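# Open the narrow cabinet's top drawer, shut all others

## Task

Pull the top drawer of the slim three-drawer cabinet fully open and leave it open, make sure every other drawer in the room ends fully closed, keep each cabinet roughly where it started, and never let the robot tip over or finish leaning, since that counts as failure.

## Robot and tools

Robot: a Dexmate Vega on a three-wheeled mobile base. It has a Z-folding torso (thigh, shank, chest), two seven-joint arms with two-finger grippers, and a panning, tilting head. In its start posture the footprint is 0.70 m long and 0.63 m wide (0.91 m with arms folded), and its front edge sits 0.35 m ahead of the base origin. Nothing prevents a tip-over, and a fallen robot stays down.

Frames and units: lengths in metres, angles in radians unless a name ends in _deg. The base frame sits on the floor at the turning centre (0.185 m behind the front axle), with x forward, y left and z up. The chest, left_hand and right_hand points are reported in this frame. A hand point lies between the fingers, 0.033 m short of the closed tips. The fingers point along the hand's z axis and close along its y axis, and the wrist camera sits on the back (-x). The odometry frame is the base frame at the start of the scene. base_odometry only counts wheel turns, so slipping shows up as travel. turned_by_wheels and turned_by_imu report the turn since the last result, positive to the left. base_tilt (degrees, forward/right positive) carries roughly a 2 degree bias.

Tool move: one action per call, plus an optional cameras list (head_camera, left_wrist_camera, right_wrist_camera, all; [] means no images). An action is base and/or joints, optionally with speeds or min_time_s, or else target on its own. Any unknown key makes the call invalid, and any out-of-range value gets it refused.
- base: exactly one key. Each value is a relative offset from where the base last measured itself. translate_m is -2 to 2, forward positive. strafe_m is -2 to 2, left positive, and the heading may drift. rotate_rad is -3.2 to 3.2, counter-clockwise positive. When the direction changes, the front wheels first re-point, which takes up to about 1.1 s.
- joints: a single object mapping joint names to absolute angles in rad. Torso: torso_hip_rad 0..1.57, torso_knee_rad 0..3.141, torso_waist_rad -1.57..1.57. The chest's forward lean equals knee minus hip minus waist, and the named torso joints arrive together. Left arm: shoulder_pitch ±3.041 (positive lowers), shoulder_yaw -0.423..1.523, upper_arm_roll ±3.041, elbow -3.041..0.214 (0 straight, negative bends), forearm_roll ±3.041, wrist_pitch ±1.366 (positive tips down), wrist_yaw -1.348..1.087. The right arm mirrors this: negative shoulder_pitch lowers it, shoulder_yaw runs -1.523..0.423, negative wrist_pitch tips down, and wrist_yaw runs -1.087..1.348. Grippers run 0..0.785 per finger, where 0 is shut. Head: head_pan_rad ±2.792, head_tilt_rad ±1.483, head_camera_tilt_rad -1.483..1.378 (positive looks down). The head only pans safely with head_tilt_rad at or below 0 and camera tilt between -1.1 and 0.9.
- target: an absolute pose for one hand in the base frame. side is "left" or "right". x, y, z are in metres (-3..3). pitch_deg runs -30..95 (90 points the fingers down, 0 is level). heading_deg and roll_deg run -360..360 (heading 0 is forward, counter-clockwise positive; roll defaults to 0). The optional line_only demands a straight-line path. Targets are checked against the robot only, never the room, and the robot must be at rest. The result is reached (within 10 mm / 2 deg), short (send it again if it says part of a move), or refused with a reason.
- speeds: caps for this action only. translate_m and strafe_m take 0.04..0.3 m/s, and rotate_rad takes 0.1..0.6 rad/s.
- min_time_s: 0.1..8 s, a lower bound on how long the arm and head motions take.

Useful postures (hip, knee, waist): stand 0.469, 1.617, 1.048 (the start); stand_high 0.78, 1.57, 0.44; lean_20 0.52, 1.05, 0.18; lean_45 0.52, 1.05, -0.26; low_lean_45 0, 0, -0.79. Fold the arms before going to low_lean_45. The arm fold, in joint order: left 1, 0.5, -0.6, -2.5, 0, -0.9, 0; right -1, -0.5, 0.6, -2.5, 0, 0.9, 0.

Tool wait: seconds 0..10, plus cameras. It commands nothing new and returns the state and images.

Tool zoom_image: camera plus region [x0, y0, x1, y1] in pixels of that camera's latest image, at most 504x504. The head image is 896x560 and the wrist images are 672x420.

Tool finished_scene: scene (the current scene's number). This ends the scene for good, so the drawers must already be in their final states.

Reading results: base_status, joint_status and the hand statuses report how each motion ended.
- done: for the base, the wheels turned the full amount, even if they slipped.
- off_target: came to rest short and may keep pushing.
- contact_stop: an arm motor strained for about 0.6 s. The whole group (torso, one arm) halts and forgets its targets, and a contact_stop_at_<key> word marks a partner joint that stopped with it.
- time_out: the motion ran too long (at most 14 s). On the base this means something held it back.
- not_followed / joint command not followed / pose unreachable: a built-in check withheld the arm.
A base that hits furniture does not stop; it stalls or slips. A count near 0 means it is blocked or a front wheel cannot swivel, and a turn on the spot or backing off can free it. If a move or wait is refused or stopped, the later move, wait and finished_scene calls in the same reply are skipped.

Cautions: back an arm away after any stop so it is not left pressing. Do not let the arms collide or press on each other, since that can end the scene. Contact torque at a joint's limit causes a 10 s torque fault (wrist limits are only 23.5 N m). Motors heat up when held loaded or outstretched; above 65 °C a MOTOR HOT line appears, and at 80 °C the arm shuts down for 30-60 s. Avoid slamming drawers, hard hits and shoving cabinets out of place. Avoid leaning the chest so far forward that the robot tips over or a wheel binds. The simulation keeps running while you compose replies.

Each tool is called after "Emit:" as name(argument=value, ...), one argument or row to a line, values as JSON.

## Session

Emit:
move(
)

Scene clock: 0.00 s.
Joint torques (N m): no reading
Motor temperatures (°C): left_arm=[31 31 31 26 40 35 41] | right_arm=[30 27 33 31 36 36 33]
base_odometry: x=+0.000 y=+0.000 heading=+0.000
turned_by_wheels: +0.000
turned_by_imu: +0.000
base_tilt: forward=+0.0 right=+0.8
base_status: not commanded
joint_positions: torso_hip_rad=+0.469 torso_knee_rad=+1.617 torso_waist_rad=+1.048 left_shoulder_pitch_rad=+2.217 left_shoulder_yaw_rad=-0.014 left_upper_arm_roll_rad=-0.004 left_elbow_rad=-1.080 left_forearm_roll_rad=+0.010 left_wrist_pitch_rad=-0.495 left_wrist_yaw_rad=-0.006 left_gripper_rad=+0.005 right_shoulder_pitch_rad=-2.194 right_shoulder_yaw_rad=-0.002 right_upper_arm_roll_rad=+0.006 right_elbow_rad=-1.112 right_forearm_roll_rad=+0.018 right_wrist_pitch_rad=+0.493 right_wrist_yaw_rad=-0.008 right_gripper_rad=+0.005 head_pan_rad=+0.000 head_tilt_rad=+0.000 head_camera_tilt_rad=+0.000
joint_status: not commanded
chest: x=-0.0111 y=+0.0000 z=+1.4155 quat_wxyz=(+0.999, +0.000, +0.050, +0.000) (m; base frame)
left_hand: x=+0.1723 y=+0.2218 z=+0.5939 quat_wxyz=(+0.402, -0.001, +0.916, -0.004) pitch_deg=+42.6 heading_deg=-0.5 roll_deg=-0.7 back=up (m; base frame)
right_hand: x=+0.2084 y=-0.2404 z=+0.6102 quat_wxyz=(+0.427, +0.011, +0.904, -0.007) pitch_deg=+39.4 heading_deg=-1.6 roll_deg=-0.3 back=up (m; base frame)
pictures: head_camera, left_wrist_camera, right_wrist_camera

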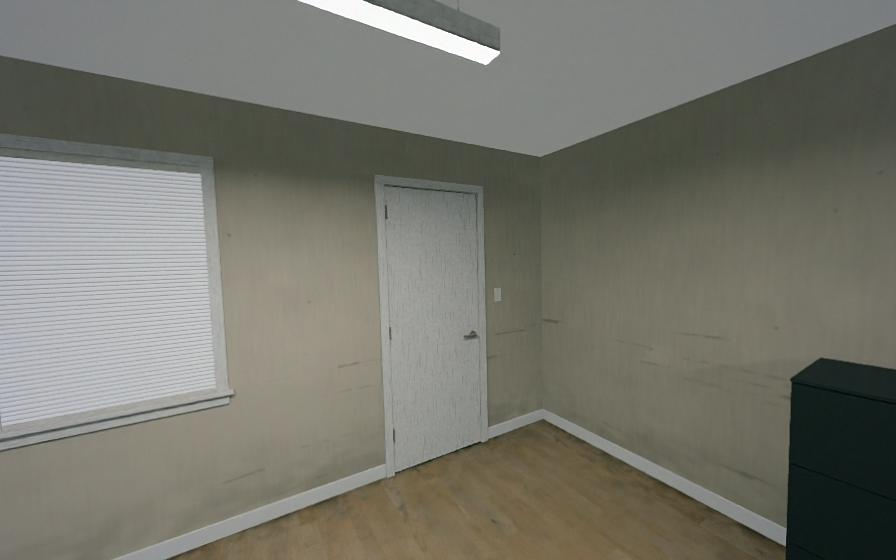

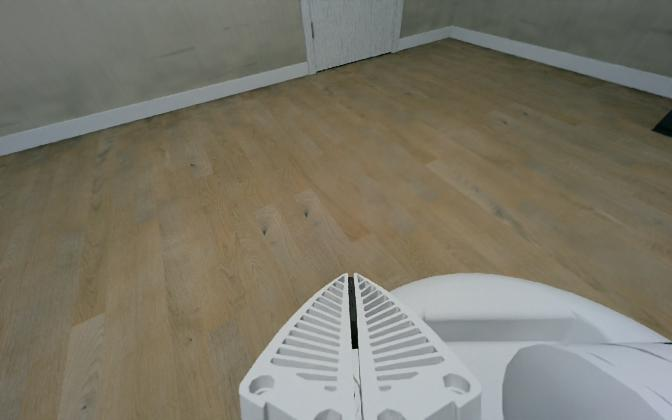

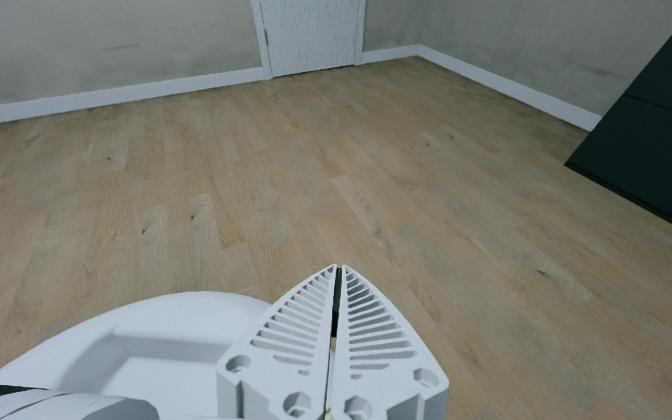

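Emit:
move(
  joints={"head_pan_rad": -1.2, "head_camera_tilt_rad": 0.4},
  cameras=["head_camera"],
)

Emit:
move(
  joints={"head_pan_rad": -2.4},
  cameras=["head_camera"],
)

Emit:
move(
  joints={"head_pan_rad": 1.6},
  cameras=["head_camera"],
)

Scene clock: 1.70 s.
Joint torques (N m): left_arm=[6.99 -0.52 -0.92 -2.25 0.27 -1.48 -0.04] | right_arm=[-3.45 -1.1 0.13 -3.32 0.07 2.47 -0.11]
Motor temperatures (°C): left_arm=[31 31 31 26 40 35 41] | right_arm=[30 27 33 31 36 36 33]
move: done
base_odometry: x=+0.000 y=+0.000 heading=+0.000
turned_by_wheels: +0.000
turned_by_imu: +0.000
base_tilt: forward=+0.0 right=+0.7
base_status: not commanded
joint_positions: torso_hip_rad=+0.469 torso_knee_rad=+1.617 torso_waist_rad=+1.048 left_shoulder_pitch_rad=+2.217 left_shoulder_yaw_rad=-0.014 left_upper_arm_roll_rad=-0.004 left_elbow_rad=-1.080 left_forearm_roll_rad=+0.010 left_wrist_pitch_rad=-0.495 left_wrist_yaw_rad=-0.006 left_gripper_rad=+0.005 right_shoulder_pitch_rad=-2.194 right_shoulder_yaw_rad=-0.002 right_upper_arm_roll_rad=+0.006 right_elbow_rad=-1.112 right_forearm_roll_rad=+0.018 right_wrist_pitch_rad=+0.493 right_wrist_yaw_rad=-0.008 right_gripper_rad=+0.005 head_pan_rad=-1.200 head_tilt_rad=+0.000 head_camera_tilt_rad=+0.400
joint_status: all done
chest: x=-0.0111 y=+0.0000 z=+1.4155 quat_wxyz=(+0.999, +0.000, +0.050, +0.000) (m; base frame)
left_hand: x=+0.1724 y=+0.2218 z=+0.5939 quat_wxyz=(+0.402, -0.001, +0.916, -0.004) pitch_deg=+42.6 heading_deg=-0.5 roll_deg=-0.7 back=up (m; base frame)
right_hand: x=+0.2084 y=-0.2404 z=+0.6102 quat_wxyz=(+0.427, +0.011, +0.904, -0.007) pitch_deg=+39.4 heading_deg=-1.6 roll_deg=-0.3 back=up (m; base frame)
pictures: head_camera

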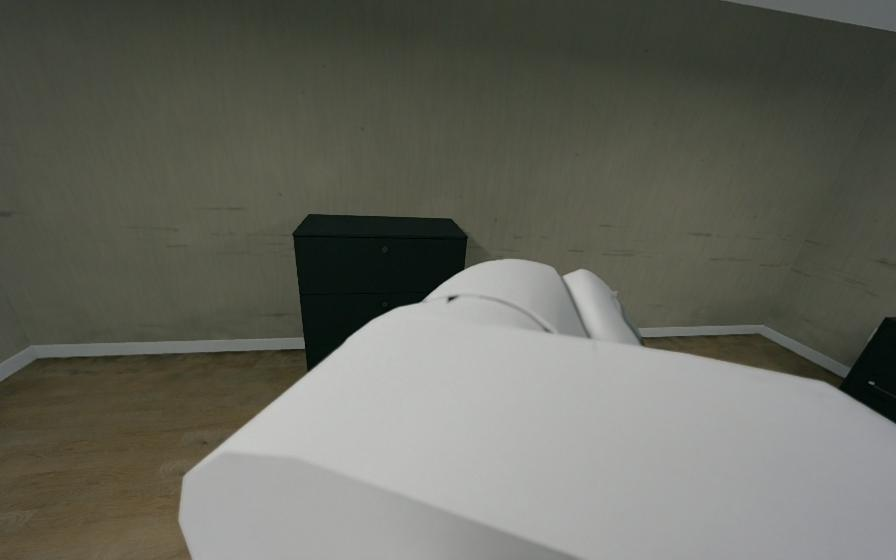

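Scene clock: 3.17 s.
Joint torques (N m): left_arm=[5.16 0.1 -0.97 -2.01 0.11 -2.41 0.03] | right_arm=[-4.83 -0.48 0.15 -2.79 0.29 3.04 0.02]
Motor temperatures (°C): left_arm=[31 31 31 26 40 35 41] | right_arm=[30 27 33 31 36 37 33]
move: done
base_odometry: x=+0.000 y=+0.000 heading=+0.000
turned_by_wheels: +0.000
turned_by_imu: +0.000
base_tilt: forward=+0.0 right=+0.8
base_status: not commanded
joint_positions: torso_hip_rad=+0.469 torso_knee_rad=+1.617 torso_waist_rad=+1.048 left_shoulder_pitch_rad=+2.217 left_shoulder_yaw_rad=-0.014 left_upper_arm_roll_rad=-0.004 left_elbow_rad=-1.080 left_forearm_roll_rad=+0.010 left_wrist_pitch_rad=-0.495 left_wrist_yaw_rad=-0.006 left_gripper_rad=+0.005 right_shoulder_pitch_rad=-2.194 right_shoulder_yaw_rad=-0.002 right_upper_arm_roll_rad=+0.006 right_elbow_rad=-1.112 right_forearm_roll_rad=+0.018 right_wrist_pitch_rad=+0.493 right_wrist_yaw_rad=-0.008 right_gripper_rad=+0.005 head_pan_rad=-2.400 head_tilt_rad=+0.000 head_camera_tilt_rad=+0.400
joint_status: all done
chest: x=-0.0111 y=+0.0000 z=+1.4155 quat_wxyz=(+0.999, +0.000, +0.050, +0.000) (m; base frame)
left_hand: x=+0.1724 y=+0.2218 z=+0.5939 quat_wxyz=(+0.402, -0.001, +0.916, -0.004) pitch_deg=+42.6 heading_deg=-0.5 roll_deg=-0.7 back=up (m; base frame)
right_hand: x=+0.2084 y=-0.2404 z=+0.6102 quat_wxyz=(+0.427, +0.011, +0.904, -0.007) pitch_deg=+39.4 heading_deg=-1.6 roll_deg=-0.3 back=up (m; base frame)
pictures: head_camera

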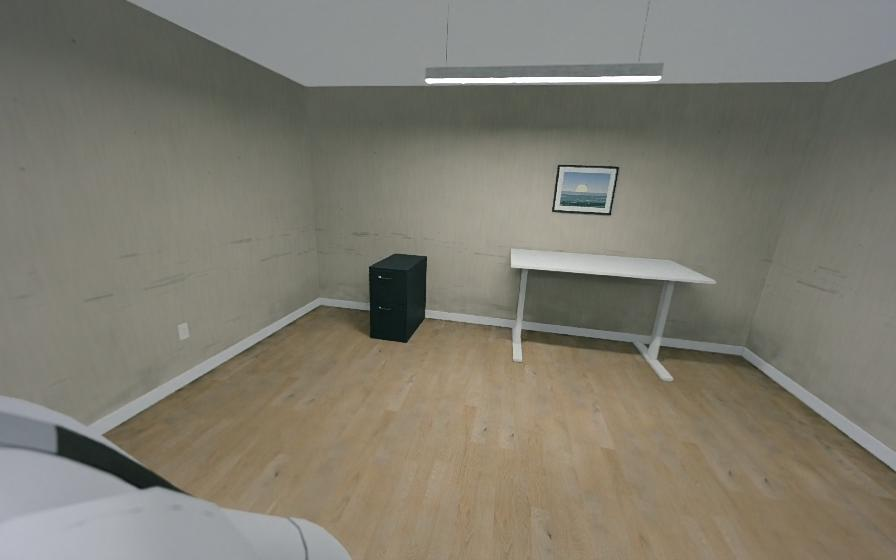

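Scene clock: 6.50 s.
Joint torques (N m): left_arm=[5.36 -0.25 -0.47 -3.61 0.16 -2.45 -0.11] | right_arm=[-4 -1.84 0.44 -2.57 0.04 2.88 -0.17]
Motor temperatures (°C): left_arm=[31 31 31 26 40 35 41] | right_arm=[30 27 33 31 36 37 33]
move: done
base_odometry: x=+0.000 y=+0.000 heading=+0.000
turned_by_wheels: +0.000
turned_by_imu: +0.000
base_tilt: forward=+0.0 right=+0.7
base_status: not commanded
joint_positions: torso_hip_rad=+0.469 torso_knee_rad=+1.617 torso_waist_rad=+1.048 left_shoulder_pitch_rad=+2.217 left_shoulder_yaw_rad=-0.014 left_upper_arm_roll_rad=-0.004 left_elbow_rad=-1.080 left_forearm_roll_rad=+0.010 left_wrist_pitch_rad=-0.495 left_wrist_yaw_rad=-0.006 left_gripper_rad=+0.005 right_shoulder_pitch_rad=-2.194 right_shoulder_yaw_rad=-0.002 right_upper_arm_roll_rad=+0.006 right_elbow_rad=-1.112 right_forearm_roll_rad=+0.018 right_wrist_pitch_rad=+0.493 right_wrist_yaw_rad=-0.008 right_gripper_rad=+0.005 head_pan_rad=+1.600 head_tilt_rad=+0.000 head_camera_tilt_rad=+0.400
joint_status: all done
chest: x=-0.0111 y=+0.0000 z=+1.4155 quat_wxyz=(+0.999, +0.000, +0.050, +0.000) (m; base frame)
left_hand: x=+0.1724 y=+0.2218 z=+0.5939 quat_wxyz=(+0.402, -0.001, +0.916, -0.004) pitch_deg=+42.6 heading_deg=-0.5 roll_deg=-0.7 back=up (m; base frame)
right_hand: x=+0.2084 y=-0.2404 z=+0.6102 quat_wxyz=(+0.427, +0.011, +0.904, -0.007) pitch_deg=+39.4 heading_deg=-1.6 roll_deg=-0.3 back=up (m; base frame)
pictures: head_camera

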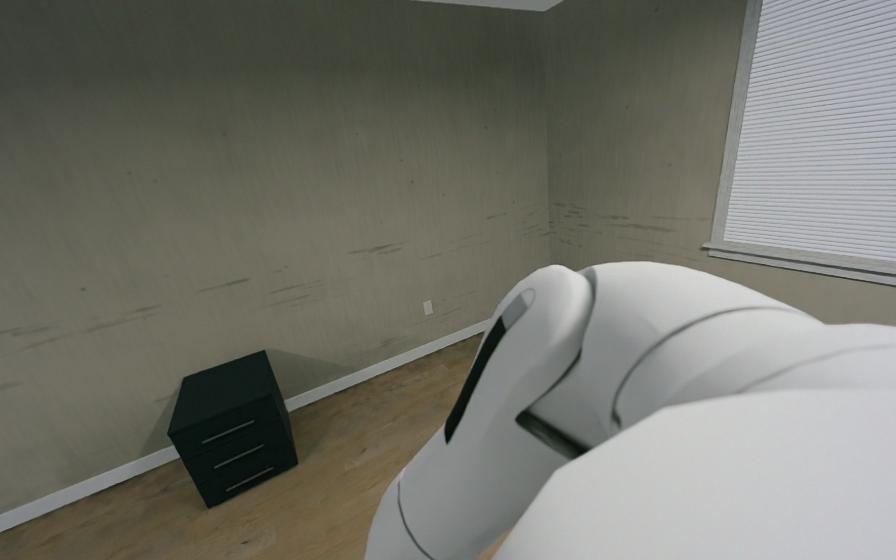

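Emit:
move(
  base={"rotate_rad": 2.2},
  joints={"head_pan_rad": 0, "head_camera_tilt_rad": 0.6},
)

Scene clock: 12.13 s.
Joint torques (N m): left_arm=[6.09 -1.47 -1.48 -2.31 0.26 -2.42 0.05] | right_arm=[-3.63 -1.3 0.36 -2.15 0.13 2.39 -0.05]
Motor temperatures (°C): left_arm=[31 31 31 26 40 35 41] | right_arm=[30 27 33 31 36 37 33]
move: done
base_odometry: x=+0.003 y=-0.001 heading=+2.207
turned_by_wheels: +2.207
turned_by_imu: +2.195
base_tilt: forward=+0.0 right=+0.8
base_status: done
joint_positions: torso_hip_rad=+0.469 torso_knee_rad=+1.617 torso_waist_rad=+1.048 left_shoulder_pitch_rad=+2.217 left_shoulder_yaw_rad=-0.014 left_upper_arm_roll_rad=-0.004 left_elbow_rad=-1.080 left_forearm_roll_rad=+0.010 left_wrist_pitch_rad=-0.495 left_wrist_yaw_rad=-0.006 left_gripper_rad=+0.005 right_shoulder_pitch_rad=-2.194 right_shoulder_yaw_rad=-0.002 right_upper_arm_roll_rad=+0.006 right_elbow_rad=-1.112 right_forearm_roll_rad=+0.018 right_wrist_pitch_rad=+0.493 right_wrist_yaw_rad=-0.008 right_gripper_rad=+0.005 head_pan_rad=+0.000 head_tilt_rad=+0.000 head_camera_tilt_rad=+0.600
joint_status: all done
chest: x=-0.0111 y=+0.0000 z=+1.4155 quat_wxyz=(+0.999, +0.000, +0.050, +0.000) (m; base frame)
left_hand: x=+0.1724 y=+0.2218 z=+0.5939 quat_wxyz=(+0.402, -0.001, +0.916, -0.004) pitch_deg=+42.6 heading_deg=-0.5 roll_deg=-0.7 back=up (m; base frame)
right_hand: x=+0.2084 y=-0.2404 z=+0.6102 quat_wxyz=(+0.427, +0.011, +0.904, -0.007) pitch_deg=+39.4 heading_deg=-1.6 roll_deg=-0.3 back=up (m; base frame)
pictures: head_camera, left_wrist_camera, right_wrist_camera

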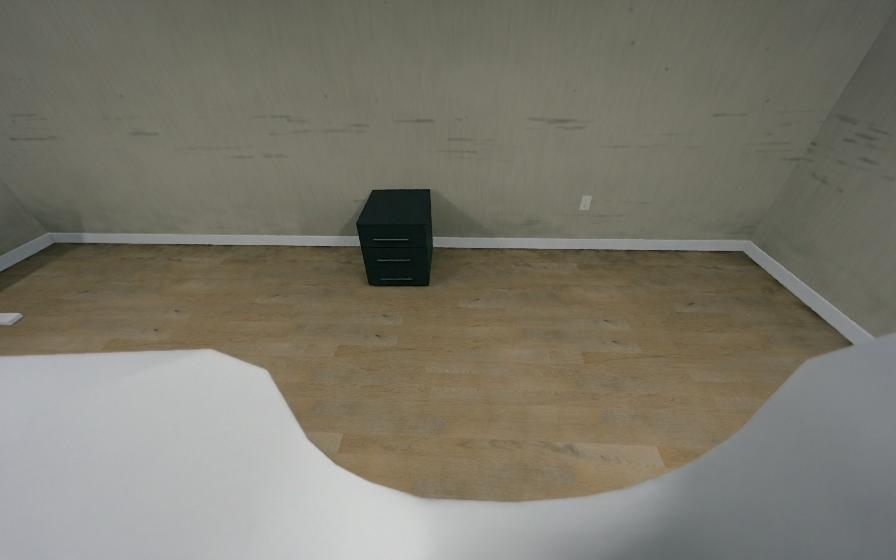

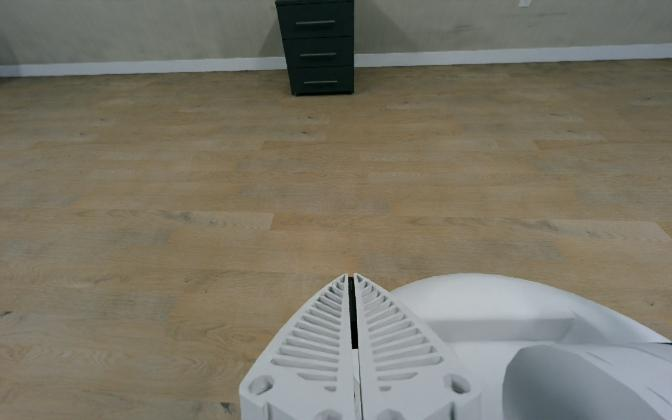

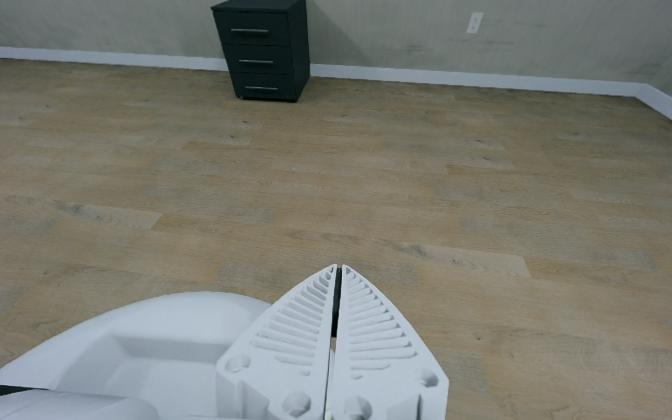

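Emit:
move(
  base={"translate_m": 0.85},
  joints={"torso_hip_rad": 0.2, "torso_knee_rad": 1.2, "torso_waist_rad": 0.6},
)

Emit:
move(
  base={"strafe_m": 0.2},
  joints={"head_camera_tilt_rad": 0.5, "left_gripper_rad": 0.5},
)

Scene clock: 17.47 s.
Joint torques (N m): left_arm=[13.66 -0.63 -1.07 -0.36 -0.15 -1.67 -0.19] | right_arm=[-12.3 -0.92 0.78 -0.56 0.23 2.4 -0.17]
Motor temperatures (°C): left_arm=[31 31 31 26 40 35 41] | right_arm=[30 27 33 31 36 37 33]
move: done
base_odometry: x=-0.503 y=+0.682 heading=+2.208
turned_by_wheels: +0.001
turned_by_imu: +0.000
base_tilt: forward=+0.0 right=+0.8
base_status: done
joint_positions: torso_hip_rad=+0.200 torso_knee_rad=+1.200 torso_waist_rad=+0.600 left_shoulder_pitch_rad=+2.217 left_shoulder_yaw_rad=-0.014 left_upper_arm_roll_rad=-0.004 left_elbow_rad=-1.080 left_forearm_roll_rad=+0.010 left_wrist_pitch_rad=-0.495 left_wrist_yaw_rad=-0.006 left_gripper_rad=+0.005 right_shoulder_pitch_rad=-2.194 right_shoulder_yaw_rad=-0.002 right_upper_arm_roll_rad=+0.006 right_elbow_rad=-1.112 right_forearm_roll_rad=+0.018 right_wrist_pitch_rad=+0.493 right_wrist_yaw_rad=-0.008 right_gripper_rad=+0.005 head_pan_rad=+0.000 head_tilt_rad=+0.000 head_camera_tilt_rad=+0.600
joint_status: all done
chest: x=+0.1180 y=+0.0000 z=+1.2906 quat_wxyz=(+0.980, +0.000, +0.199, +0.000) (m; base frame)
left_hand: x=+0.0506 y=+0.2218 z=+0.4515 quat_wxyz=(+0.261, -0.002, +0.965, -0.004) pitch_deg=+59.7 heading_deg=-0.7 roll_deg=-0.9 back=up (m; base frame)
right_hand: x=+0.0898 y=-0.2404 z=+0.4563 quat_wxyz=(+0.287, +0.010, +0.958, -0.009) pitch_deg=+56.6 heading_deg=-2.3 roll_deg=-1.1 back=up (m; base frame)
pictures: head_camera, left_wrist_camera, right_wrist_camera

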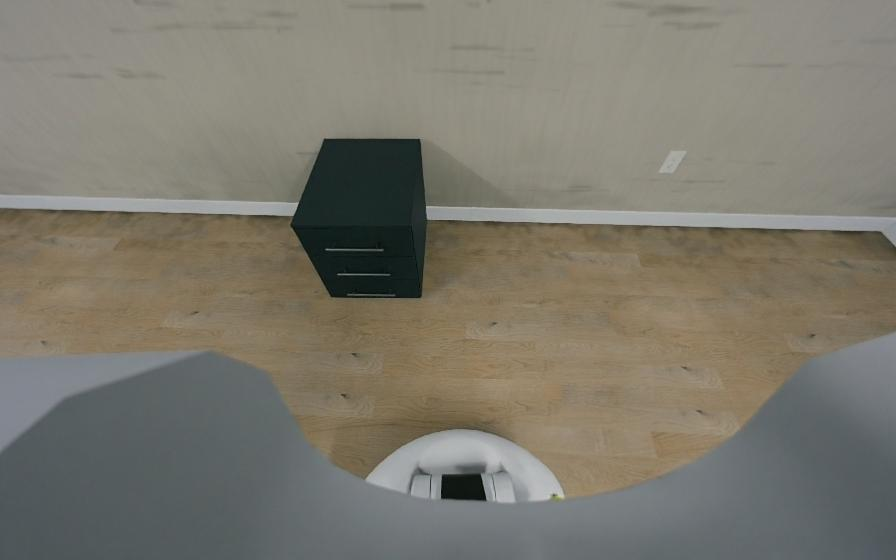

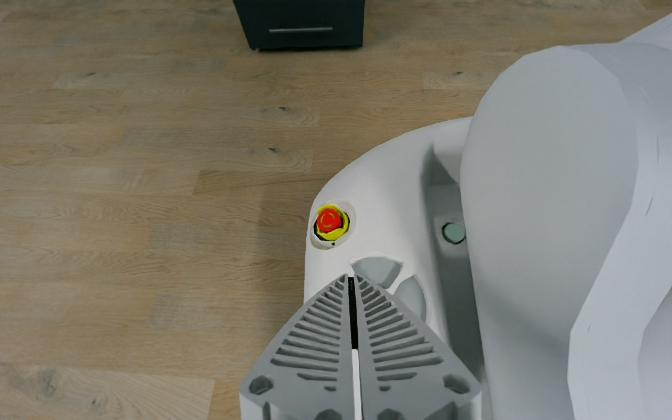

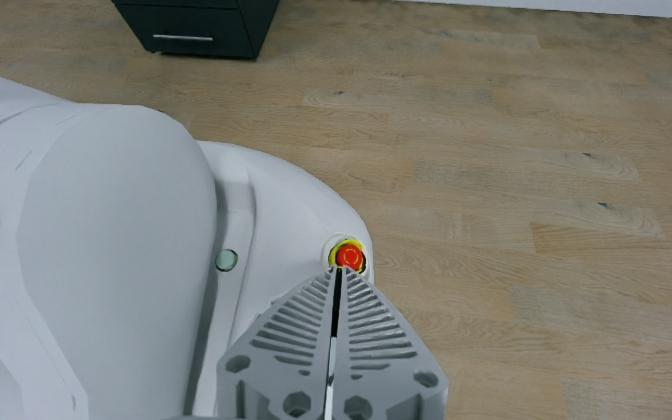

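Scene clock: 20.50 s.
Joint torques (N m): left_arm=[13.2 0.53 -0.61 -1.07 0.07 -2.11 0] | right_arm=[-10.69 -0.11 1.21 0.16 0.12 2.04 -0.05]
Motor temperatures (°C): left_arm=[31 31 31 26 40 35 41] | right_arm=[30 27 33 31 36 37 33]
move: done
base_odometry: x=-0.663 y=+0.563 heading=+2.211
turned_by_wheels: +0.003
turned_by_imu: +0.005
base_tilt: forward=+0.1 right=+0.7
base_status: done
joint_positions: torso_hip_rad=+0.200 torso_knee_rad=+1.200 torso_waist_rad=+0.600 left_shoulder_pitch_rad=+2.217 left_shoulder_yaw_rad=-0.014 left_upper_arm_roll_rad=-0.004 left_elbow_rad=-1.080 left_forearm_roll_rad=+0.010 left_wrist_pitch_rad=-0.495 left_wrist_yaw_rad=-0.006 left_gripper_rad=+0.500 right_shoulder_pitch_rad=-2.194 right_shoulder_yaw_rad=-0.002 right_upper_arm_roll_rad=+0.006 right_elbow_rad=-1.112 right_forearm_roll_rad=+0.018 right_wrist_pitch_rad=+0.493 right_wrist_yaw_rad=-0.008 right_gripper_rad=+0.005 head_pan_rad=+0.000 head_tilt_rad=+0.000 head_camera_tilt_rad=+0.500
joint_status: all done
chest: x=+0.1180 y=+0.0000 z=+1.2906 quat_wxyz=(+0.980, +0.000, +0.199, +0.000) (m; base frame)
left_hand: x=+0.0506 y=+0.2218 z=+0.4515 quat_wxyz=(+0.261, -0.002, +0.965, -0.004) pitch_deg=+59.7 heading_deg=-0.7 roll_deg=-0.9 back=up (m; base frame)
right_hand: x=+0.0898 y=-0.2404 z=+0.4563 quat_wxyz=(+0.287, +0.010, +0.958, -0.009) pitch_deg=+56.6 heading_deg=-2.3 roll_deg=-1.1 back=up (m; base frame)
pictures: head_camera, left_wrist_camera, right_wrist_camera

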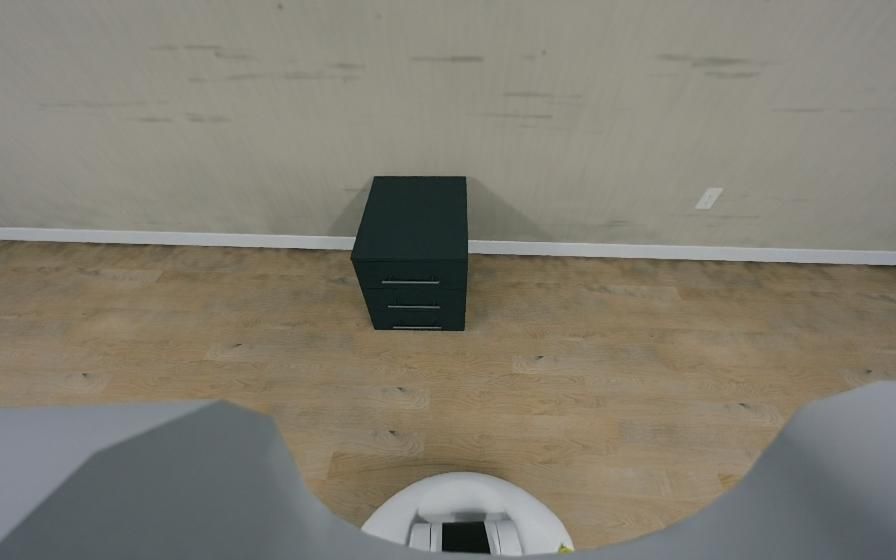

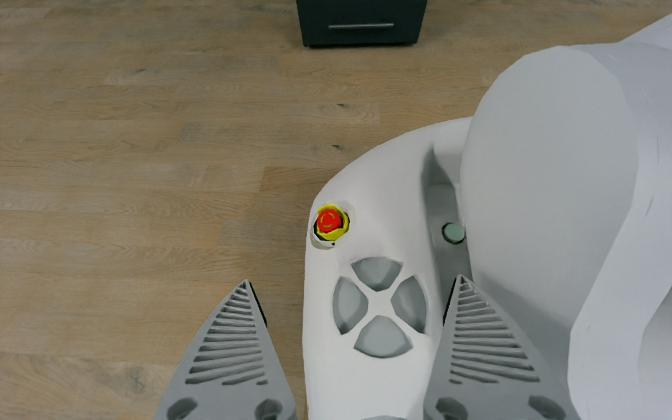

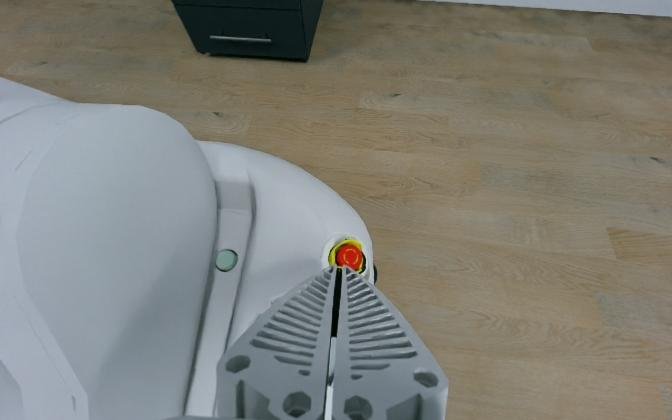

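Emit:
move(
  target={"side":"left","x":0.7,"y":0.17,"z":0.46,"pitch_deg":0,"heading_deg":0,"roll_deg":90},
)

Scene clock: 21.13 s.
Joint torques (N m): left_arm=[13.51 -0.29 -1.1 -0.07 0.21 -0.94 -0.11] | right_arm=[-11.22 -1.81 0.25 -1.96 0.09 1.92 -0.22]
Motor temperatures (°C): left_arm=[31 31 31 26 40 35 41] | right_arm=[30 27 33 31 36 37 33]
move: refused
base_odometry: x=-0.663 y=+0.563 heading=+2.211
turned_by_wheels: +0.000
turned_by_imu: +0.000
base_tilt: forward=+0.1 right=+0.7
base_status: not commanded
joint_positions: torso_hip_rad=+0.200 torso_knee_rad=+1.200 torso_waist_rad=+0.600 left_shoulder_pitch_rad=+2.217 left_shoulder_yaw_rad=-0.014 left_upper_arm_roll_rad=-0.004 left_elbow_rad=-1.080 left_forearm_roll_rad=+0.010 left_wrist_pitch_rad=-0.495 left_wrist_yaw_rad=-0.006 left_gripper_rad=+0.500 right_shoulder_pitch_rad=-2.194 right_shoulder_yaw_rad=-0.002 right_upper_arm_roll_rad=+0.006 right_elbow_rad=-1.112 right_forearm_roll_rad=+0.018 right_wrist_pitch_rad=+0.493 right_wrist_yaw_rad=-0.008 right_gripper_rad=+0.005 head_pan_rad=+0.000 head_tilt_rad=+0.000 head_camera_tilt_rad=+0.500
joint_status: not commanded
chest: x=+0.1180 y=+0.0000 z=+1.2906 quat_wxyz=(+0.980, +0.000, +0.199, +0.000) (m; base frame)
left_hand: x=+0.0506 y=+0.2218 z=+0.4515 quat_wxyz=(+0.261, -0.002, +0.965, -0.004) pitch_deg=+59.7 heading_deg=-0.7 roll_deg=-0.9 back=up (m; base frame)
left_hand_status: refused: the arm stands too near the robot already: the left finger into the base, as the model's coarse spheres have them (needs 2.0 cm clear). Nothing moved. Move it clear with "joints".
right_hand: x=+0.0898 y=-0.2404 z=+0.4563 quat_wxyz=(+0.287, +0.010, +0.958, -0.009) pitch_deg=+56.6 heading_deg=-2.3 roll_deg=-1.1 back=up (m; base frame)
pictures: head_camera, left_wrist_camera, right_wrist_camera

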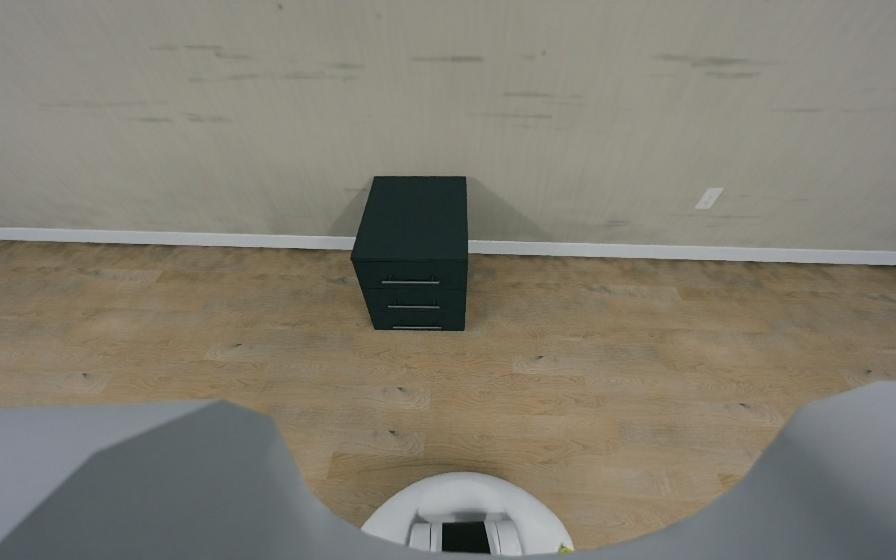

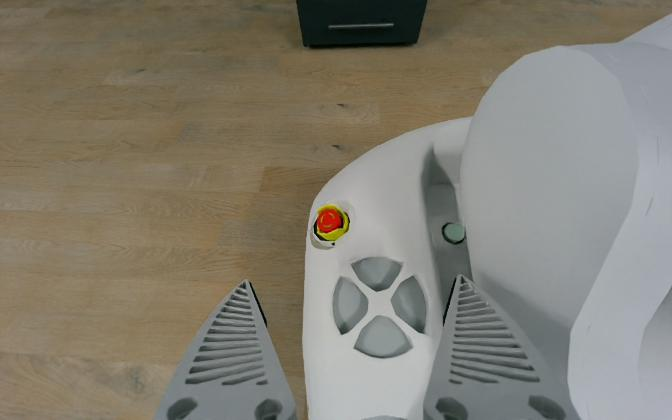

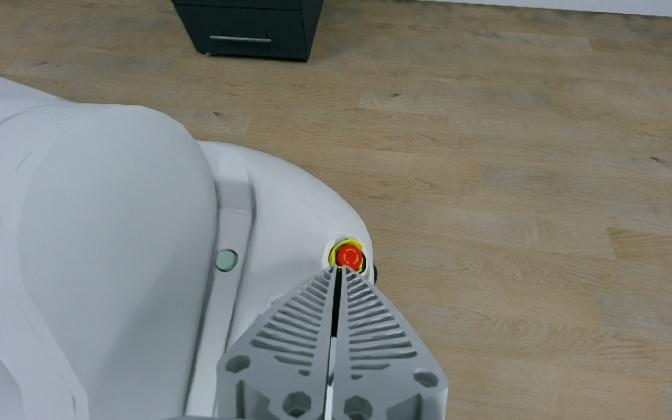

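Emit:
move(
  joints={"left_shoulder_pitch_rad": 2.0, "left_elbow_rad": -1.7},
  cameras=[],
)

Emit:
move(
  target={"side":"left","x":0.7,"y":0.17,"z":0.46,"pitch_deg":0,"heading_deg":0,"roll_deg":90},
)

Scene clock: 24.93 s.
Joint torques (N m): left_arm=[-3.42 0.11 -1.56 -6.42 0.14 -1.77 0] | right_arm=[-11.76 -0.85 0.69 -1.2 0.14 2.39 -0.1]
Motor temperatures (°C): left_arm=[31 31 31 26 40 35 41] | right_arm=[30 27 33 31 36 37 33]
move: done
base_odometry: x=-0.663 y=+0.563 heading=+2.211
turned_by_wheels: +0.000
turned_by_imu: +0.000
base_tilt: forward=+0.1 right=+0.8
base_status: not commanded
joint_positions: torso_hip_rad=+0.200 torso_knee_rad=+1.200 torso_waist_rad=+0.600 left_shoulder_pitch_rad=+2.002 left_shoulder_yaw_rad=-0.014 left_upper_arm_roll_rad=-0.004 left_elbow_rad=-1.696 left_forearm_roll_rad=+0.010 left_wrist_pitch_rad=-0.495 left_wrist_yaw_rad=-0.006 left_gripper_rad=+0.500 right_shoulder_pitch_rad=-2.194 right_shoulder_yaw_rad=-0.002 right_upper_arm_roll_rad=+0.006 right_elbow_rad=-1.112 right_forearm_roll_rad=+0.018 right_wrist_pitch_rad=+0.493 right_wrist_yaw_rad=-0.008 right_gripper_rad=+0.005 head_pan_rad=+0.000 head_tilt_rad=+0.000 head_camera_tilt_rad=+0.500
joint_status: all done
chest: x=+0.1180 y=+0.0000 z=+1.2906 quat_wxyz=(+0.980, +0.000, +0.199, +0.000) (m; base frame)
left_hand: x=+0.5069 y=+0.2274 z=+0.7386 quat_wxyz=(+0.629, -0.001, +0.778, +0.000) pitch_deg=+12.1 heading_deg=+0.1 roll_deg=+0.0 back=up (m; base frame)
right_hand: x=+0.0898 y=-0.2404 z=+0.4563 quat_wxyz=(+0.287, +0.010, +0.958, -0.009) pitch_deg=+56.6 heading_deg=-2.3 roll_deg=-1.1 back=up (m; base frame)
pictures: none
No camera images: "cameras" was empty.

Scene clock: 25.23 s.
Joint torques (N m): left_arm=[-2.19 0.26 -0.97 -7.4 0.08 -1.92 0.2] | right_arm=[-11.13 -0.99 0.23 -0.81 0.15 2.26 -0.11]
Motor temperatures (°C): left_arm=[31 31 31 26 40 35 41] | right_arm=[30 27 33 31 36 37 33]
move: refused
base_odometry: x=-0.663 y=+0.563 heading=+2.211
turned_by_wheels: +0.000
turned_by_imu: +0.000
base_tilt: forward=+0.0 right=+0.7
base_status: not commanded
joint_positions: torso_hip_rad=+0.200 torso_knee_rad=+1.200 torso_waist_rad=+0.600 left_shoulder_pitch_rad=+2.001 left_shoulder_yaw_rad=-0.014 left_upper_arm_roll_rad=-0.004 left_elbow_rad=-1.698 left_forearm_roll_rad=+0.010 left_wrist_pitch_rad=-0.495 left_wrist_yaw_rad=-0.006 left_gripper_rad=+0.500 right_shoulder_pitch_rad=-2.194 right_shoulder_yaw_rad=-0.002 right_upper_arm_roll_rad=+0.006 right_elbow_rad=-1.112 right_forearm_roll_rad=+0.018 right_wrist_pitch_rad=+0.493 right_wrist_yaw_rad=-0.008 right_gripper_rad=+0.005 head_pan_rad=+0.000 head_tilt_rad=+0.000 head_camera_tilt_rad=+0.500
joint_status: not commanded
chest: x=+0.1180 y=+0.0000 z=+1.2906 quat_wxyz=(+0.980, +0.000, +0.199, +0.000) (m; base frame)
left_hand: x=+0.5080 y=+0.2274 z=+0.7401 quat_wxyz=(+0.630, -0.001, +0.777, +0.000) pitch_deg=+11.9 heading_deg=+0.1 roll_deg=+0.0 back=up (m; base frame)
left_hand_status: refused: the arm stands too near the robot already: the left forearm within 1.5 cm of the chest (limit 2.0). Nothing moved. Move it clear with "joints".
right_hand: x=+0.0898 y=-0.2404 z=+0.4563 quat_wxyz=(+0.287, +0.010, +0.958, -0.009) pitch_deg=+56.6 heading_deg=-2.3 roll_deg=-1.1 back=up (m; base frame)
pictures: head_camera, left_wrist_camera, right_wrist_camera

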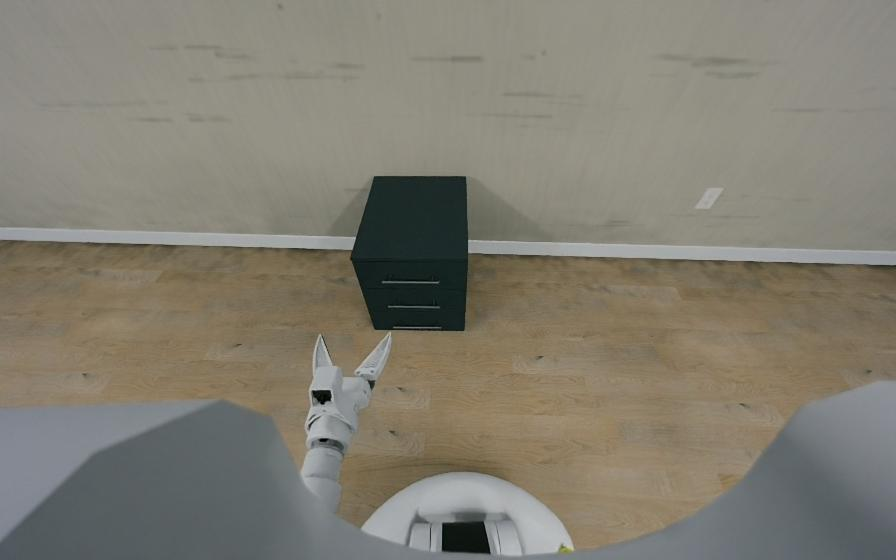

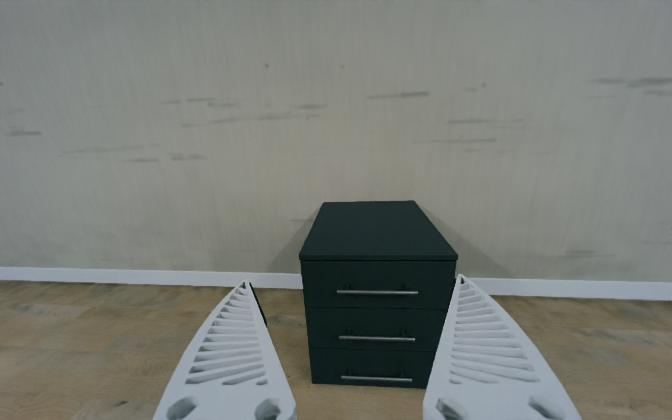

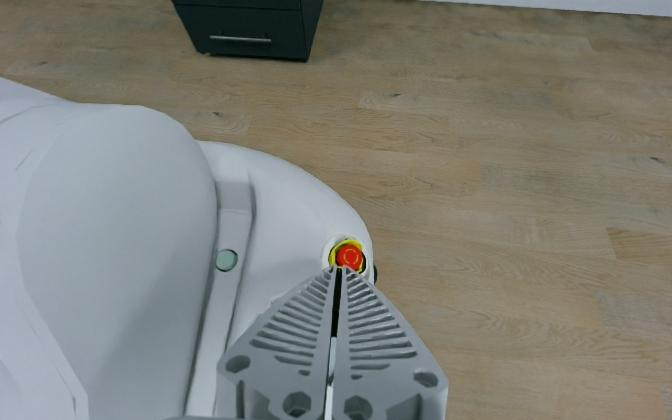

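Emit:
move(
  joints={"left_shoulder_pitch_rad": 1.6, "left_elbow_rad": -1.3, "left_shoulder_yaw_rad": 0.1},
  cameras=[],
)

Emit:
move(
  target={"side":"left","x":0.7,"y":0.16,"z":0.46,"pitch_deg":0,"heading_deg":0,"roll_deg":90},
)

Scene clock: 28.17 s.
Joint torques (N m): left_arm=[-10.63 4.23 -2.98 -5.33 -0.08 -2.88 -0.02] | right_arm=[-11.3 -2.64 0.37 -0.53 0.09 2.03 -0.12]
Motor temperatures (°C): left_arm=[31 31 31 26 40 35 41] | right_arm=[30 27 33 31 36 37 33]
move: done
base_odometry: x=-0.663 y=+0.563 heading=+2.211
turned_by_wheels: +0.000
turned_by_imu: +0.000
base_tilt: forward=+0.1 right=+0.7
base_status: not commanded
joint_positions: torso_hip_rad=+0.200 torso_knee_rad=+1.200 torso_waist_rad=+0.600 left_shoulder_pitch_rad=+1.604 left_shoulder_yaw_rad=+0.099 left_upper_arm_roll_rad=-0.004 left_elbow_rad=-1.304 left_forearm_roll_rad=+0.010 left_wrist_pitch_rad=-0.495 left_wrist_yaw_rad=-0.006 left_gripper_rad=+0.500 right_shoulder_pitch_rad=-2.194 right_shoulder_yaw_rad=-0.002 right_upper_arm_roll_rad=+0.006 right_elbow_rad=-1.112 right_forearm_roll_rad=+0.018 right_wrist_pitch_rad=+0.493 right_wrist_yaw_rad=-0.008 right_gripper_rad=+0.005 head_pan_rad=+0.000 head_tilt_rad=+0.000 head_camera_tilt_rad=+0.500
joint_status: all done
chest: x=+0.1180 y=+0.0000 z=+1.2906 quat_wxyz=(+0.980, +0.000, +0.199, +0.000) (m; base frame)
left_hand: x=+0.6248 y=+0.2572 z=+0.6888 quat_wxyz=(+0.630, +0.050, +0.775, +0.022) pitch_deg=+11.9 heading_deg=-1.7 roll_deg=+5.7 back=up (m; base frame)
right_hand: x=+0.0898 y=-0.2404 z=+0.4563 quat_wxyz=(+0.287, +0.010, +0.958, -0.009) pitch_deg=+56.6 heading_deg=-2.3 roll_deg=-1.1 back=up (m; base frame)
pictures: none
No camera images: "cameras" was empty.

Scene clock: 28.47 s.
Joint torques (N m): left_arm=[-11.44 2.06 -2.14 -4.33 -0.02 -2.47 0] | right_arm=[-11.14 -1.1 0.48 -0.31 0.02 2.3 0.02]
Motor temperatures (°C): left_arm=[31 31 31 26 40 35 41] | right_arm=[30 27 33 31 36 37 33]
move: refused
base_odometry: x=-0.663 y=+0.563 heading=+2.211
turned_by_wheels: +0.000
turned_by_imu: +0.000
base_tilt: forward=+0.1 right=+0.8
base_status: not commanded
joint_positions: torso_hip_rad=+0.200 torso_knee_rad=+1.200 torso_waist_rad=+0.600 left_shoulder_pitch_rad=+1.602 left_shoulder_yaw_rad=+0.099 left_upper_arm_roll_rad=-0.004 left_elbow_rad=-1.302 left_forearm_roll_rad=+0.010 left_wrist_pitch_rad=-0.495 left_wrist_yaw_rad=-0.006 left_gripper_rad=+0.500 right_shoulder_pitch_rad=-2.194 right_shoulder_yaw_rad=-0.002 right_upper_arm_roll_rad=+0.006 right_elbow_rad=-1.112 right_forearm_roll_rad=+0.018 right_wrist_pitch_rad=+0.493 right_wrist_yaw_rad=-0.008 right_gripper_rad=+0.005 head_pan_rad=+0.000 head_tilt_rad=+0.000 head_camera_tilt_rad=+0.500
joint_status: not commanded
chest: x=+0.1180 y=+0.0000 z=+1.2906 quat_wxyz=(+0.980, +0.000, +0.199, +0.000) (m; base frame)
left_hand: x=+0.6255 y=+0.2576 z=+0.6887 quat_wxyz=(+0.630, +0.050, +0.775, +0.022) pitch_deg=+11.9 heading_deg=-1.7 roll_deg=+5.8 back=up (m; base frame)
left_hand_status: refused: no posture of the arm gets there (left_wrist_yaw_rad at its limit): the closest leaves the hand 14.4 cm and 12 deg from the pose. Nothing moved.
right_hand: x=+0.0898 y=-0.2404 z=+0.4563 quat_wxyz=(+0.287, +0.010, +0.958, -0.009) pitch_deg=+56.6 heading_deg=-2.3 roll_deg=-1.1 back=up (m; base frame)
pictures: head_camera, left_wrist_camera, right_wrist_camera

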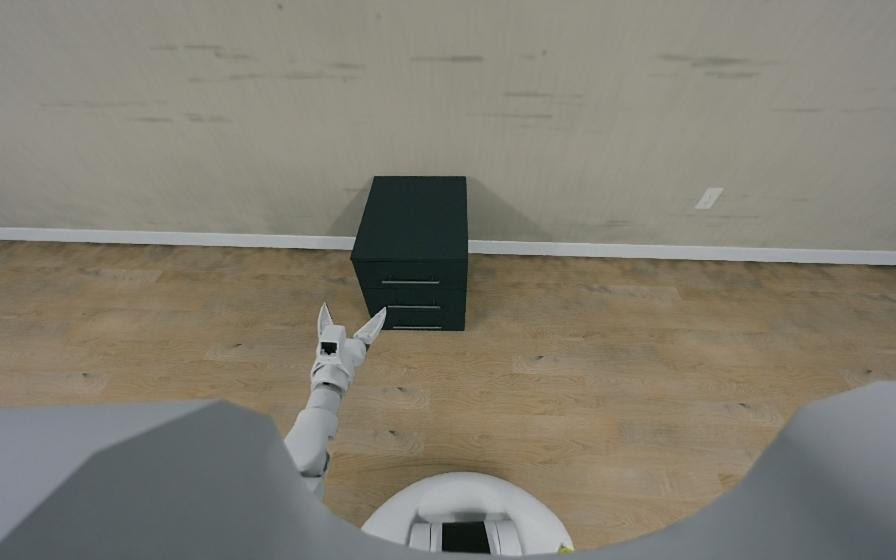

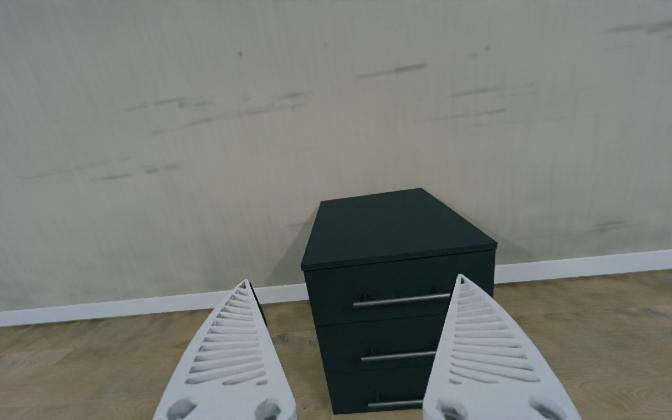

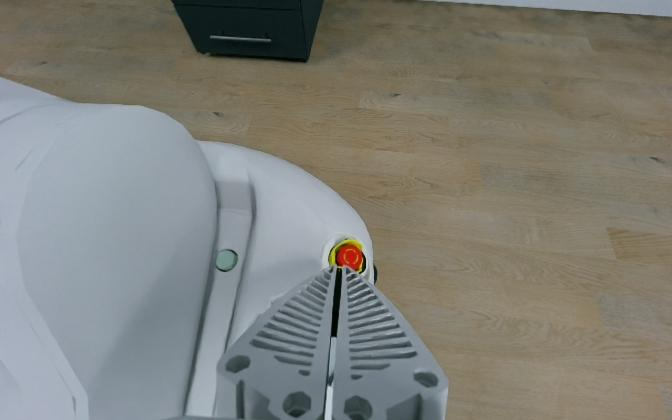

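Emit:
move(
  joints={"right_elbow_rad": -2.0, "right_shoulder_pitch_rad": -1.9, "right_shoulder_yaw_rad": -0.2},
  cameras=[],
)

Emit:
move(
  joints={"torso_hip_rad": 0.0, "torso_knee_rad": 0.8, "torso_waist_rad": 0.2, "left_shoulder_pitch_rad": 1.4, "head_camera_tilt_rad":0.3},
  cameras=[],
)

Emit:
move(
  target={"side":"left","x":0.68,"y":0.16,"z":0.46,"pitch_deg":0,"heading_deg":0,"roll_deg":90},
)

Scene clock: 33.57 s.
Joint torques (N m): left_arm=[-10.75 3.99 -3.13 -5.37 0.13 -3.05 -0.01] | right_arm=[11.96 -4 2.31 -8.6 0.36 3.09 -0.24]
Motor temperatures (°C): left_arm=[31 31 31 26 40 35 41] | right_arm=[30 27 33 31 36 37 33]
move: done
base_odometry: x=-0.663 y=+0.563 heading=+2.211
turned_by_wheels: +0.000
turned_by_imu: +0.000
base_tilt: forward=+0.0 right=+0.7
base_status: not commanded
joint_positions: torso_hip_rad=+0.200 torso_knee_rad=+1.200 torso_waist_rad=+0.600 left_shoulder_pitch_rad=+1.600 left_shoulder_yaw_rad=+0.100 left_upper_arm_roll_rad=-0.004 left_elbow_rad=-1.300 left_forearm_roll_rad=+0.010 left_wrist_pitch_rad=-0.495 left_wrist_yaw_rad=-0.006 left_gripper_rad=+0.500 right_shoulder_pitch_rad=-1.902 right_shoulder_yaw_rad=-0.199 right_upper_arm_roll_rad=+0.006 right_elbow_rad=-1.996 right_forearm_roll_rad=+0.018 right_wrist_pitch_rad=+0.493 right_wrist_yaw_rad=-0.008 right_gripper_rad=+0.005 head_pan_rad=+0.000 head_tilt_rad=+0.000 head_camera_tilt_rad=+0.500
joint_status: all done
chest: x=+0.1180 y=+0.0000 z=+1.2906 quat_wxyz=(+0.980, +0.000, +0.199, +0.000) (m; base frame)
left_hand: x=+0.6261 y=+0.2579 z=+0.6886 quat_wxyz=(+0.630, +0.051, +0.775, +0.023) pitch_deg=+11.9 heading_deg=-1.7 roll_deg=+5.8 back=up (m; base frame)
right_hand: x=+0.6012 y=-0.2143 z=+0.9689 quat_wxyz=(+0.767, -0.088, +0.635, +0.002) pitch_deg=-10.2 heading_deg=+8.0 roll_deg=-7.7 back=up (m; base frame)
pictures: none
No camera images: "cameras" was empty.

Scene clock: 36.33 s.
Joint torques (N m): left_arm=[-10.52 4.18 -2.11 -6.22 -0.02 -2.47 0.08] | right_arm=[7.56 -2.79 1.74 -8.87 0.25 1.84 -0.16]
Motor temperatures (°C): left_arm=[31 31 31 26 40 35 41] | right_arm=[30 27 33 31 36 37 33]
move: done
base_odometry: x=-0.663 y=+0.563 heading=+2.211
turned_by_wheels: +0.000
turned_by_imu: +0.000
base_tilt: forward=+0.1 right=+0.7
base_status: not commanded
joint_positions: torso_hip_rad=+0.001 torso_knee_rad=+0.800 torso_waist_rad=+0.200 left_shoulder_pitch_rad=+1.401 left_shoulder_yaw_rad=+0.100 left_upper_arm_roll_rad=-0.004 left_elbow_rad=-1.300 left_forearm_roll_rad=+0.010 left_wrist_pitch_rad=-0.495 left_wrist_yaw_rad=-0.006 left_gripper_rad=+0.500 right_shoulder_pitch_rad=-1.900 right_shoulder_yaw_rad=-0.200 right_upper_arm_roll_rad=+0.006 right_elbow_rad=-2.000 right_forearm_roll_rad=+0.018 right_wrist_pitch_rad=+0.493 right_wrist_yaw_rad=-0.008 right_gripper_rad=+0.005 head_pan_rad=+0.000 head_tilt_rad=+0.000 head_camera_tilt_rad=+0.300
joint_status: all done
chest: x=+0.1496 y=+0.0000 z=+1.1462 quat_wxyz=(+0.955, +0.000, +0.295, +0.000) (m; base frame)
left_hand: x=+0.6575 y=+0.2579 z=+0.5441 quat_wxyz=(+0.630, +0.051, +0.775, +0.023) pitch_deg=+11.9 heading_deg=-1.7 roll_deg=+5.8 back=up (m; base frame)
right_hand: x=+0.5608 y=-0.2138 z=+0.7383 quat_wxyz=(+0.702, -0.088, +0.707, +0.011) pitch_deg=+0.8 heading_deg=+8.0 roll_deg=-6.2 back=up (m; base frame)
pictures: none
No camera images: "cameras" was empty.

Scene clock: 36.63 s.
Joint torques (N m): left_arm=[-10.58 2.67 -2.03 -6.18 -0.07 -2.41 0.13] | right_arm=[8.52 -4.21 1.63 -7.39 0.19 2.58 -0.16]
Motor temperatures (°C): left_arm=[31 31 31 26 40 35 41] | right_arm=[30 27 33 31 36 37 33]
move: refused
base_odometry: x=-0.663 y=+0.563 heading=+2.211
turned_by_wheels: +0.000
turned_by_imu: +0.000
base_tilt: forward=+0.1 right=+0.7
base_status: not commanded
joint_positions: torso_hip_rad=+0.001 torso_knee_rad=+0.800 torso_waist_rad=+0.200 left_shoulder_pitch_rad=+1.401 left_shoulder_yaw_rad=+0.100 left_upper_arm_roll_rad=-0.004 left_elbow_rad=-1.300 left_forearm_roll_rad=+0.010 left_wrist_pitch_rad=-0.495 left_wrist_yaw_rad=-0.006 left_gripper_rad=+0.500 right_shoulder_pitch_rad=-1.900 right_shoulder_yaw_rad=-0.200 right_upper_arm_roll_rad=+0.006 right_elbow_rad=-2.000 right_forearm_roll_rad=+0.018 right_wrist_pitch_rad=+0.493 right_wrist_yaw_rad=-0.008 right_gripper_rad=+0.005 head_pan_rad=+0.000 head_tilt_rad=+0.000 head_camera_tilt_rad=+0.300
joint_status: not commanded
chest: x=+0.1496 y=+0.0000 z=+1.1462 quat_wxyz=(+0.955, +0.000, +0.295, +0.000) (m; base frame)
left_hand: x=+0.6578 y=+0.2579 z=+0.5443 quat_wxyz=(+0.630, +0.051, +0.775, +0.023) pitch_deg=+11.9 heading_deg=-1.7 roll_deg=+5.8 back=up (m; base frame)
left_hand_status: refused: no posture of the arm gets there (left_wrist_yaw_rad at its limit): the closest leaves the hand 2.9 cm and 11 deg from the pose. Nothing moved.
right_hand: x=+0.5608 y=-0.2138 z=+0.7383 quat_wxyz=(+0.702, -0.088, +0.707, +0.011) pitch_deg=+0.8 heading_deg=+8.0 roll_deg=-6.2 back=up (m; base frame)
pictures: head_camera, left_wrist_camera, right_wrist_camera

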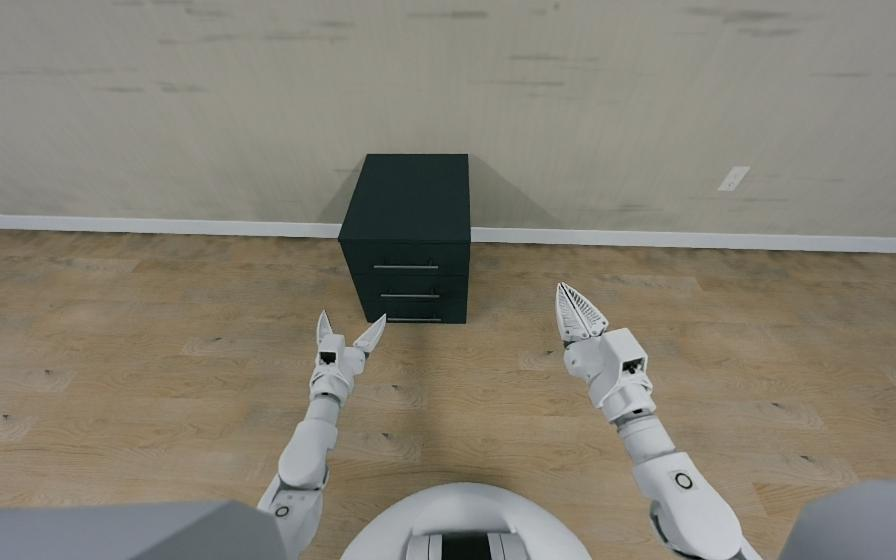

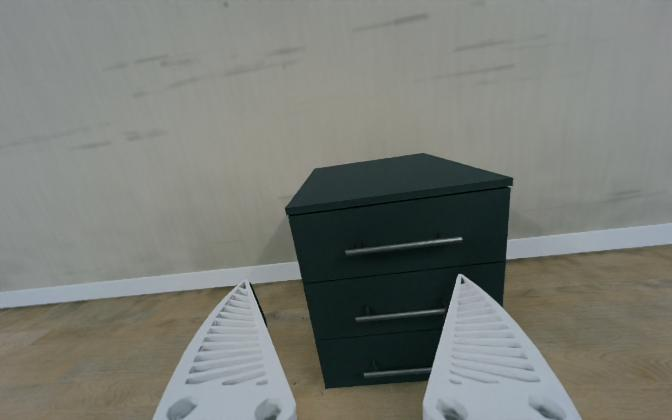

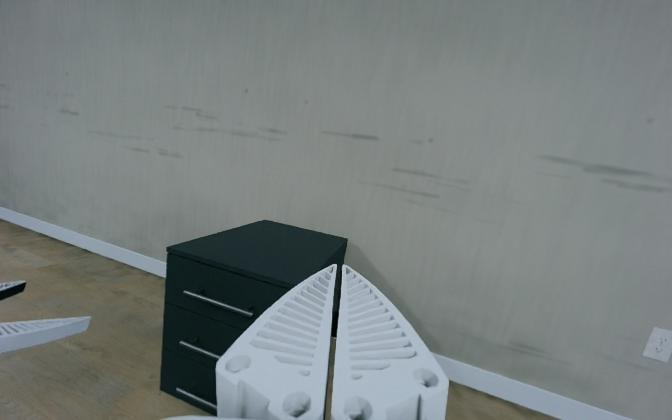

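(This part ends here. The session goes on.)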